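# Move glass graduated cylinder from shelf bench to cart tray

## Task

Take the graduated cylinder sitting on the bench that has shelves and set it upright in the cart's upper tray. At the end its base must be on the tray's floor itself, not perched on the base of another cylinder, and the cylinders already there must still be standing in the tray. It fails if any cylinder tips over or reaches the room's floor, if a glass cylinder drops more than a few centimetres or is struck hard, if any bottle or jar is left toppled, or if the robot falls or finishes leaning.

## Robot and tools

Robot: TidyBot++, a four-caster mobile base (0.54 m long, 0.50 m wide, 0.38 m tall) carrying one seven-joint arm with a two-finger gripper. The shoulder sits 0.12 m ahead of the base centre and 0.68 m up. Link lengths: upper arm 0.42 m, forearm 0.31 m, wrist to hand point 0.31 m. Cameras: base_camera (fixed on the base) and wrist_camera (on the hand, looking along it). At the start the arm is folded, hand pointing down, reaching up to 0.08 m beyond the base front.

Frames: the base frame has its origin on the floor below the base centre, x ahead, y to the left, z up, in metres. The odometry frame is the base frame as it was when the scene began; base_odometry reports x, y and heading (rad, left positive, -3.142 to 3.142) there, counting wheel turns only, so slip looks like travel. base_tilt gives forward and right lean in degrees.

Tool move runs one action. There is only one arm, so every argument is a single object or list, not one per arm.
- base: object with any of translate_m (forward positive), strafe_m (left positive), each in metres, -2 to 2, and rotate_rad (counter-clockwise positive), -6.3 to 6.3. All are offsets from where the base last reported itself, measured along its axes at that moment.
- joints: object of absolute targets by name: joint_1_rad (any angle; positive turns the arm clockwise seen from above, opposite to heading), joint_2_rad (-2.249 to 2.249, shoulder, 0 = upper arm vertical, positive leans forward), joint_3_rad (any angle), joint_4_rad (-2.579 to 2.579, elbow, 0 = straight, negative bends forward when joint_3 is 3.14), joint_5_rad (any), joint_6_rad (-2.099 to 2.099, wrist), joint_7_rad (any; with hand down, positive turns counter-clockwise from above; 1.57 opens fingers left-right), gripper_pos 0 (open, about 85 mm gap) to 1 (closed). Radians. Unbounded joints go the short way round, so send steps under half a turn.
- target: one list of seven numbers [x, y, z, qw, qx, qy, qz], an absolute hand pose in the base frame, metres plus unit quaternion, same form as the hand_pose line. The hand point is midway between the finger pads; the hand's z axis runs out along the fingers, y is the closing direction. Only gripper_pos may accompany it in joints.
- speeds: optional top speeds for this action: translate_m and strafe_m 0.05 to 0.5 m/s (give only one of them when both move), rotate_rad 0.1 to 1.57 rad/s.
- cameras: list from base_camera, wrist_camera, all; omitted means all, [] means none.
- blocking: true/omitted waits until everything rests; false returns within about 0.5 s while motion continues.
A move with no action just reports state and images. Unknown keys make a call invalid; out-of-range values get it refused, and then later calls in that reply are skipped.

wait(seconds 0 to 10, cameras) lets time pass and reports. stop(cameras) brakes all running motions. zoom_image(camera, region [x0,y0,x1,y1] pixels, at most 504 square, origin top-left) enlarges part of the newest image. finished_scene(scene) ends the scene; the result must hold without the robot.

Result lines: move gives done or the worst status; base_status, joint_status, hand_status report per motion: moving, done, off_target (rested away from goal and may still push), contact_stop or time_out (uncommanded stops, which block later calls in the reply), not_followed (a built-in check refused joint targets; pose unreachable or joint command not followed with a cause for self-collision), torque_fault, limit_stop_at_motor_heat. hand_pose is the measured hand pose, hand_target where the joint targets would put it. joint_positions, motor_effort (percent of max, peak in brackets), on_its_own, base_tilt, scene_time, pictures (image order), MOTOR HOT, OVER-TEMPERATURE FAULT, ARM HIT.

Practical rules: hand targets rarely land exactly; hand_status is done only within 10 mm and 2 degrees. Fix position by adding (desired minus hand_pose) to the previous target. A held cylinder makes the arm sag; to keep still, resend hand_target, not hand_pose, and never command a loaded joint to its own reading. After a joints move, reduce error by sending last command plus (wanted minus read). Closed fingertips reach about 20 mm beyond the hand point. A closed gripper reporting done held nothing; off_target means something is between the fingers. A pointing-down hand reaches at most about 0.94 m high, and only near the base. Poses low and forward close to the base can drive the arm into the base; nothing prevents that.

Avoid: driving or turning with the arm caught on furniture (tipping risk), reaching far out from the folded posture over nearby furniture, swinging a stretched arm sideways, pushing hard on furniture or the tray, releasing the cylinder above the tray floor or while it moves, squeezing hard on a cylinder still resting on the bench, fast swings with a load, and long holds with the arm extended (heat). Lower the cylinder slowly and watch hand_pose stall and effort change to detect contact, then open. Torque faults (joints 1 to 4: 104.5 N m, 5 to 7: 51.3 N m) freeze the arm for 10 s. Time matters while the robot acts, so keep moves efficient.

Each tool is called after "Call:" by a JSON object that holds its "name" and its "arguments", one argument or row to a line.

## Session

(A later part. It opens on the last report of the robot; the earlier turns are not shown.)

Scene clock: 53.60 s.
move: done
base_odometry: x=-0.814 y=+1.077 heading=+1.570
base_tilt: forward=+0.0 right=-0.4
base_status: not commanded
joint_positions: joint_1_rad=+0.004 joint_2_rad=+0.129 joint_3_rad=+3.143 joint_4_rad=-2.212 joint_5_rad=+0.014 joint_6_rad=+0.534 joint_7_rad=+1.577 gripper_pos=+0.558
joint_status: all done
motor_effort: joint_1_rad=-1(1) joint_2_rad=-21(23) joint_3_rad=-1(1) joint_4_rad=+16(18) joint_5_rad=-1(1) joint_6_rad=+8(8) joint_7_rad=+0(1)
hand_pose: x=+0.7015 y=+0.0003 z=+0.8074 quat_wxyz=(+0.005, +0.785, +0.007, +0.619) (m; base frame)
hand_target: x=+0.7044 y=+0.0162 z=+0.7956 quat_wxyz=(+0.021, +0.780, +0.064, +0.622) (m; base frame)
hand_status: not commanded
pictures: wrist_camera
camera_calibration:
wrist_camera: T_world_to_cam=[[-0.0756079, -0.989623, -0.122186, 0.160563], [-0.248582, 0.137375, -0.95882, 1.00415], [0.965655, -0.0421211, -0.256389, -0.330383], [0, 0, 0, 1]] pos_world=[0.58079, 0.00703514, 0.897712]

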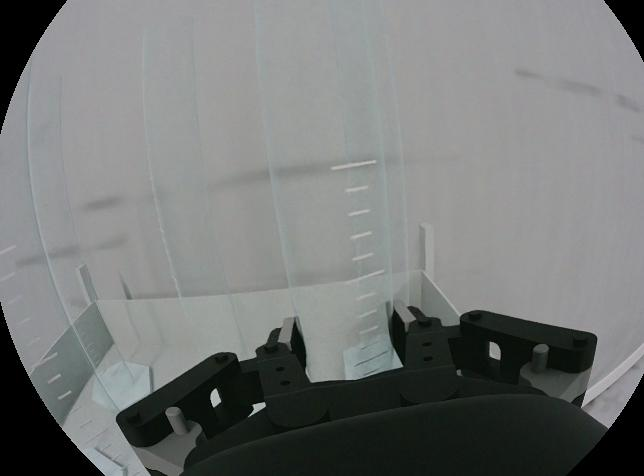

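Call:
{"name": "move", "arguments": {
  "joints": {"joint_2_rad": 0.1, "joint_4_rad": -2.167, "joint_6_rad": 0.44},
  "cameras": ["wrist_camera"]
}}

Scene clock: 55.13 s.
move: done
base_odometry: x=-0.814 y=+1.077 heading=+1.570
base_tilt: forward=+0.0 right=-0.4
base_status: not commanded
joint_positions: joint_1_rad=+0.004 joint_2_rad=+0.114 joint_3_rad=+3.143 joint_4_rad=-2.184 joint_5_rad=+0.014 joint_6_rad=+0.455 joint_7_rad=+1.577 gripper_pos=+0.558
joint_status: all done
motor_effort: joint_1_rad=+0(1) joint_2_rad=-24(24) joint_3_rad=+0(1) joint_4_rad=+20(20) joint_5_rad=-1(2) joint_6_rad=+9(10) joint_7_rad=+0(1)
hand_pose: x=+0.7015 y=+0.0001 z=+0.8072 quat_wxyz=(+0.005, +0.797, +0.007, +0.605) (m; base frame)
hand_target: x=+0.7030 y=+0.0128 z=+0.8196 quat_wxyz=(+0.027, +0.789, +0.064, +0.610) (m; base frame)
hand_status: not commanded
pictures: wrist_camera
camera_calibration:
wrist_camera: T_world_to_cam=[[-0.0807296, -0.989628, -0.118824, 0.161138], [-0.282964, 0.137063, -0.949287, 1.02039], [0.955727, -0.0430128, -0.291094, -0.295498], [0, 0, 0, 1]] pos_world=[0.584157, 0.00689941, 0.90177]

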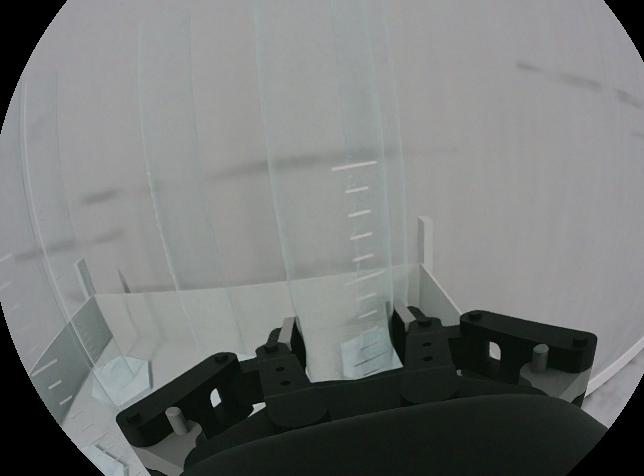

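Call:
{"name": "move", "arguments": {
  "joints": {"joint_2_rad": 0.138, "joint_4_rad": -2.192, "joint_6_rad": 0.552},
  "cameras": ["wrist_camera"]
}}

Scene clock: 56.10 s.
move: done
base_odometry: x=-0.814 y=+1.077 heading=+1.570
base_tilt: forward=+0.0 right=-0.4
base_status: not commanded
joint_positions: joint_1_rad=+0.004 joint_2_rad=+0.129 joint_3_rad=+3.143 joint_4_rad=-2.195 joint_5_rad=+0.014 joint_6_rad=+0.505 joint_7_rad=+1.577 gripper_pos=+0.558
joint_status: all done
motor_effort: joint_1_rad=+0(0) joint_2_rad=-25(25) joint_3_rad=+0(0) joint_4_rad=+20(21) joint_5_rad=-1(1) joint_6_rad=+10(10) joint_7_rad=+0(1)
hand_pose: x=+0.7042 y=+0.0002 z=+0.8076 quat_wxyz=(+0.005, +0.789, +0.007, +0.614) (m; base frame)
hand_target: x=+0.7091 y=+0.0153 z=+0.8177 quat_wxyz=(+0.024, +0.774, +0.064, +0.629) (m; base frame)
hand_status: not commanded
pictures: wrist_camera
camera_calibration:
wrist_camera: T_world_to_cam=[[-0.0772783, -0.989631, -0.121072, 0.160984], [-0.259848, 0.13723, -0.955849, 1.01061], [0.962553, -0.0424061, -0.267758, -0.321554], [0, 0, 0, 1]] pos_world=[0.584557, 0.00699252, 0.899382]

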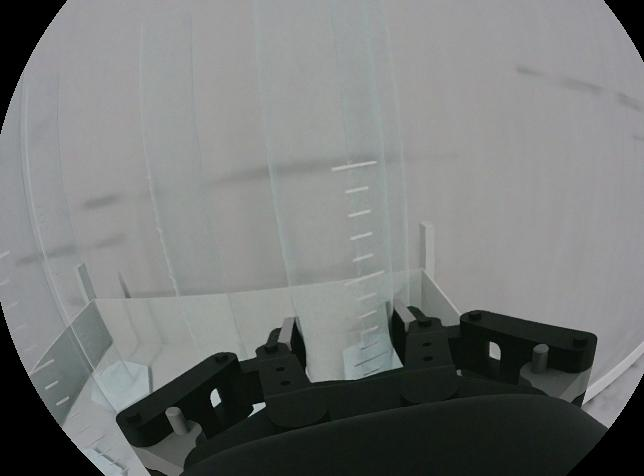

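Call:
{"name": "move", "arguments": {
  "joints": {"joint_2_rad": 0.138, "joint_4_rad": -2.165, "joint_6_rad": 0.455},
  "cameras": ["wrist_camera"]
}}

Scene clock: 56.97 s.
move: done
base_odometry: x=-0.814 y=+1.077 heading=+1.570
base_tilt: forward=+0.0 right=-0.4
base_status: not commanded
joint_positions: joint_1_rad=+0.004 joint_2_rad=+0.129 joint_3_rad=+3.143 joint_4_rad=-2.173 joint_5_rad=+0.014 joint_6_rad=+0.464 joint_7_rad=+1.577 gripper_pos=+0.558
joint_status: all done
motor_effort: joint_1_rad=+0(1) joint_2_rad=-23(25) joint_3_rad=+0(1) joint_4_rad=+18(20) joint_5_rad=+0(2) joint_6_rad=+9(10) joint_7_rad=+0(0)
hand_pose: x=+0.7074 y=+0.0001 z=+0.8071 quat_wxyz=(+0.005, +0.795, +0.007, +0.607) (m; base frame)
hand_target: x=+0.7097 y=+0.0132 z=+0.8029 quat_wxyz=(+0.025, +0.796, +0.064, +0.602) (m; base frame)
hand_status: not commanded
pictures: wrist_camera
camera_calibration:
wrist_camera: T_world_to_cam=[[-0.0800104, -0.989632, -0.119279, 0.16147], [-0.278019, 0.13707, -0.950746, 1.01966], [0.957238, -0.0429076, -0.286104, -0.306269], [0, 0, 0, 1]] pos_world=[0.589576, 0.00689092, 0.901068]

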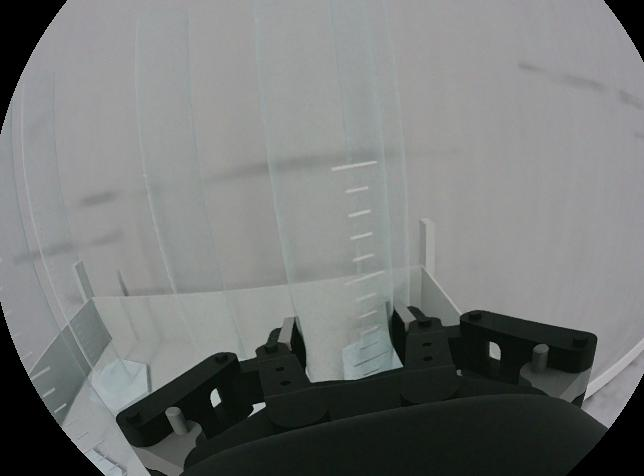

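Call:
{"name": "move", "arguments": {
  "joints": {"gripper_pos": 0.5},
  "cameras": ["wrist_camera"]
}}

Scene clock: 57.77 s.
move: done
base_odometry: x=-0.814 y=+1.077 heading=+1.570
base_tilt: forward=+0.0 right=-0.4
base_status: not commanded
joint_positions: joint_1_rad=+0.004 joint_2_rad=+0.129 joint_3_rad=+3.143 joint_4_rad=-2.173 joint_5_rad=+0.014 joint_6_rad=+0.464 joint_7_rad=+1.577 gripper_pos=+0.500
joint_status: all done
motor_effort: joint_1_rad=+0(1) joint_2_rad=-22(24) joint_3_rad=+0(0) joint_4_rad=+18(20) joint_5_rad=+0(2) joint_6_rad=+8(10) joint_7_rad=+0(0)
hand_pose: x=+0.7075 y=+0.0001 z=+0.8072 quat_wxyz=(+0.005, +0.795, +0.007, +0.607) (m; base frame)
hand_target: x=+0.7097 y=+0.0132 z=+0.8029 quat_wxyz=(+0.025, +0.796, +0.064, +0.602) (m; base frame)
hand_status: not commanded
pictures: wrist_camera
camera_calibration:
wrist_camera: T_world_to_cam=[[-0.0799893, -0.989632, -0.119292, 0.161481], [-0.277852, 0.137069, -0.950795, 1.01968], [0.957288, -0.0429078, -0.285935, -0.306464], [0, 0, 0, 1]] pos_world=[0.58961, 0.00689074, 0.901142]

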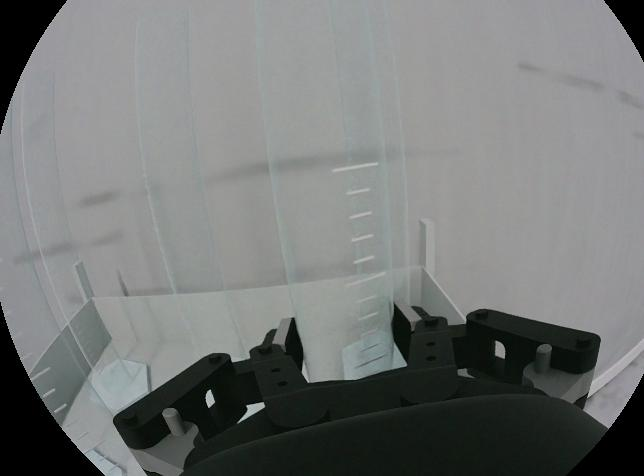

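Call:
{"name": "move", "arguments": {
  "joints": {"gripper_pos": 0.18},
  "cameras": ["wrist_camera"]
}}

Scene clock: 58.57 s.
move: done
base_odometry: x=-0.814 y=+1.077 heading=+1.570
base_tilt: forward=+0.0 right=-0.4
base_status: not commanded
joint_positions: joint_1_rad=+0.004 joint_2_rad=+0.129 joint_3_rad=+3.143 joint_4_rad=-2.173 joint_5_rad=+0.014 joint_6_rad=+0.464 joint_7_rad=+1.577 gripper_pos=+0.180
joint_status: all done
motor_effort: joint_1_rad=+0(1) joint_2_rad=-22(22) joint_3_rad=+0(0) joint_4_rad=+18(18) joint_5_rad=+0(2) joint_6_rad=+8(8) joint_7_rad=+0(0)
hand_pose: x=+0.7075 y=+0.0001 z=+0.8072 quat_wxyz=(+0.005, +0.795, +0.007, +0.607) (m; base frame)
hand_target: x=+0.7097 y=+0.0132 z=+0.8029 quat_wxyz=(+0.025, +0.796, +0.064, +0.602) (m; base frame)
hand_status: not commanded
pictures: wrist_camera
camera_calibration:
wrist_camera: T_world_to_cam=[[-0.0799893, -0.989632, -0.119292, 0.161481], [-0.277852, 0.137069, -0.950795, 1.01968], [0.957288, -0.0429078, -0.285935, -0.306464], [0, 0, 0, 1]] pos_world=[0.58961, 0.00689074, 0.901142]

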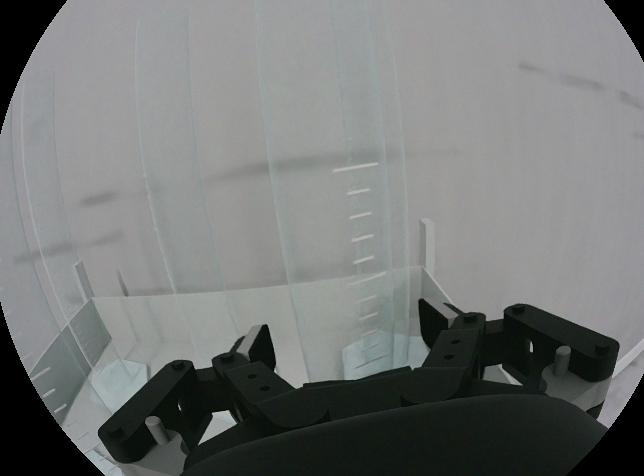

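Call:
{"name": "move", "arguments": {
  "base": {"translate_m": -0.3},
  "speeds": {"translate_m": 0.2},
  "cameras": ["wrist_camera"]
}}

Scene clock: 61.13 s.
move: done
base_odometry: x=-0.814 y=+0.776 heading=+1.571
base_tilt: forward=+0.0 right=-0.4
base_status: done
joint_positions: joint_1_rad=+0.004 joint_2_rad=+0.129 joint_3_rad=+3.143 joint_4_rad=-2.172 joint_5_rad=+0.014 joint_6_rad=+0.464 joint_7_rad=+1.577 gripper_pos=+0.180
joint_status: not commanded
motor_effort: joint_1_rad=+0(1) joint_2_rad=-22(26) joint_3_rad=+0(1) joint_4_rad=+18(19) joint_5_rad=-1(2) joint_6_rad=+8(8) joint_7_rad=+0(1)
hand_pose: x=+0.7076 y=+0.0001 z=+0.8073 quat_wxyz=(+0.005, +0.795, +0.007, +0.607) (m; base frame)
hand_target: x=+0.7097 y=+0.0132 z=+0.8029 quat_wxyz=(+0.025, +0.796, +0.064, +0.602) (m; base frame)
hand_status: not commanded
pictures: wrist_camera
camera_calibration:
wrist_camera: T_world_to_cam=[[-0.0798635, -0.989639, -0.119317, 0.161491], [-0.277556, 0.137043, -0.950885, 1.01973], [0.957384, -0.0428239, -0.285625, -0.306832], [0, 0, 0, 1]] pos_world=[0.589686, 0.00693185, 0.901275]

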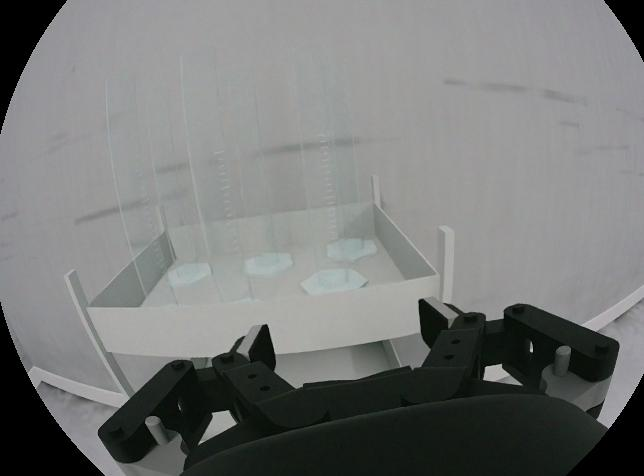

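Call:
{"name": "zoom_image", "arguments": {
  "camera": "wrist_camera",
  "region": [90, 30, 460, 350]
}}

Scaled by 1.362.

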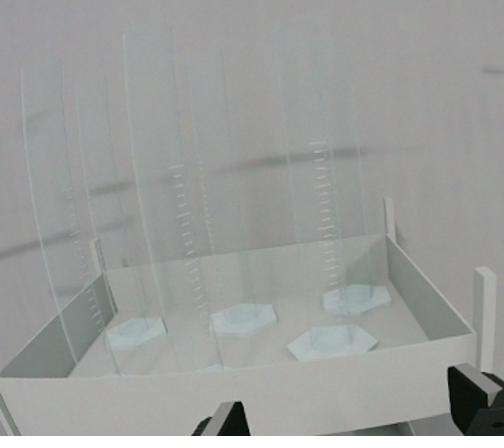

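Call:
{"name": "finished_scene", "arguments": {
  "scene": 2
}}

The scene is finished: the task was done.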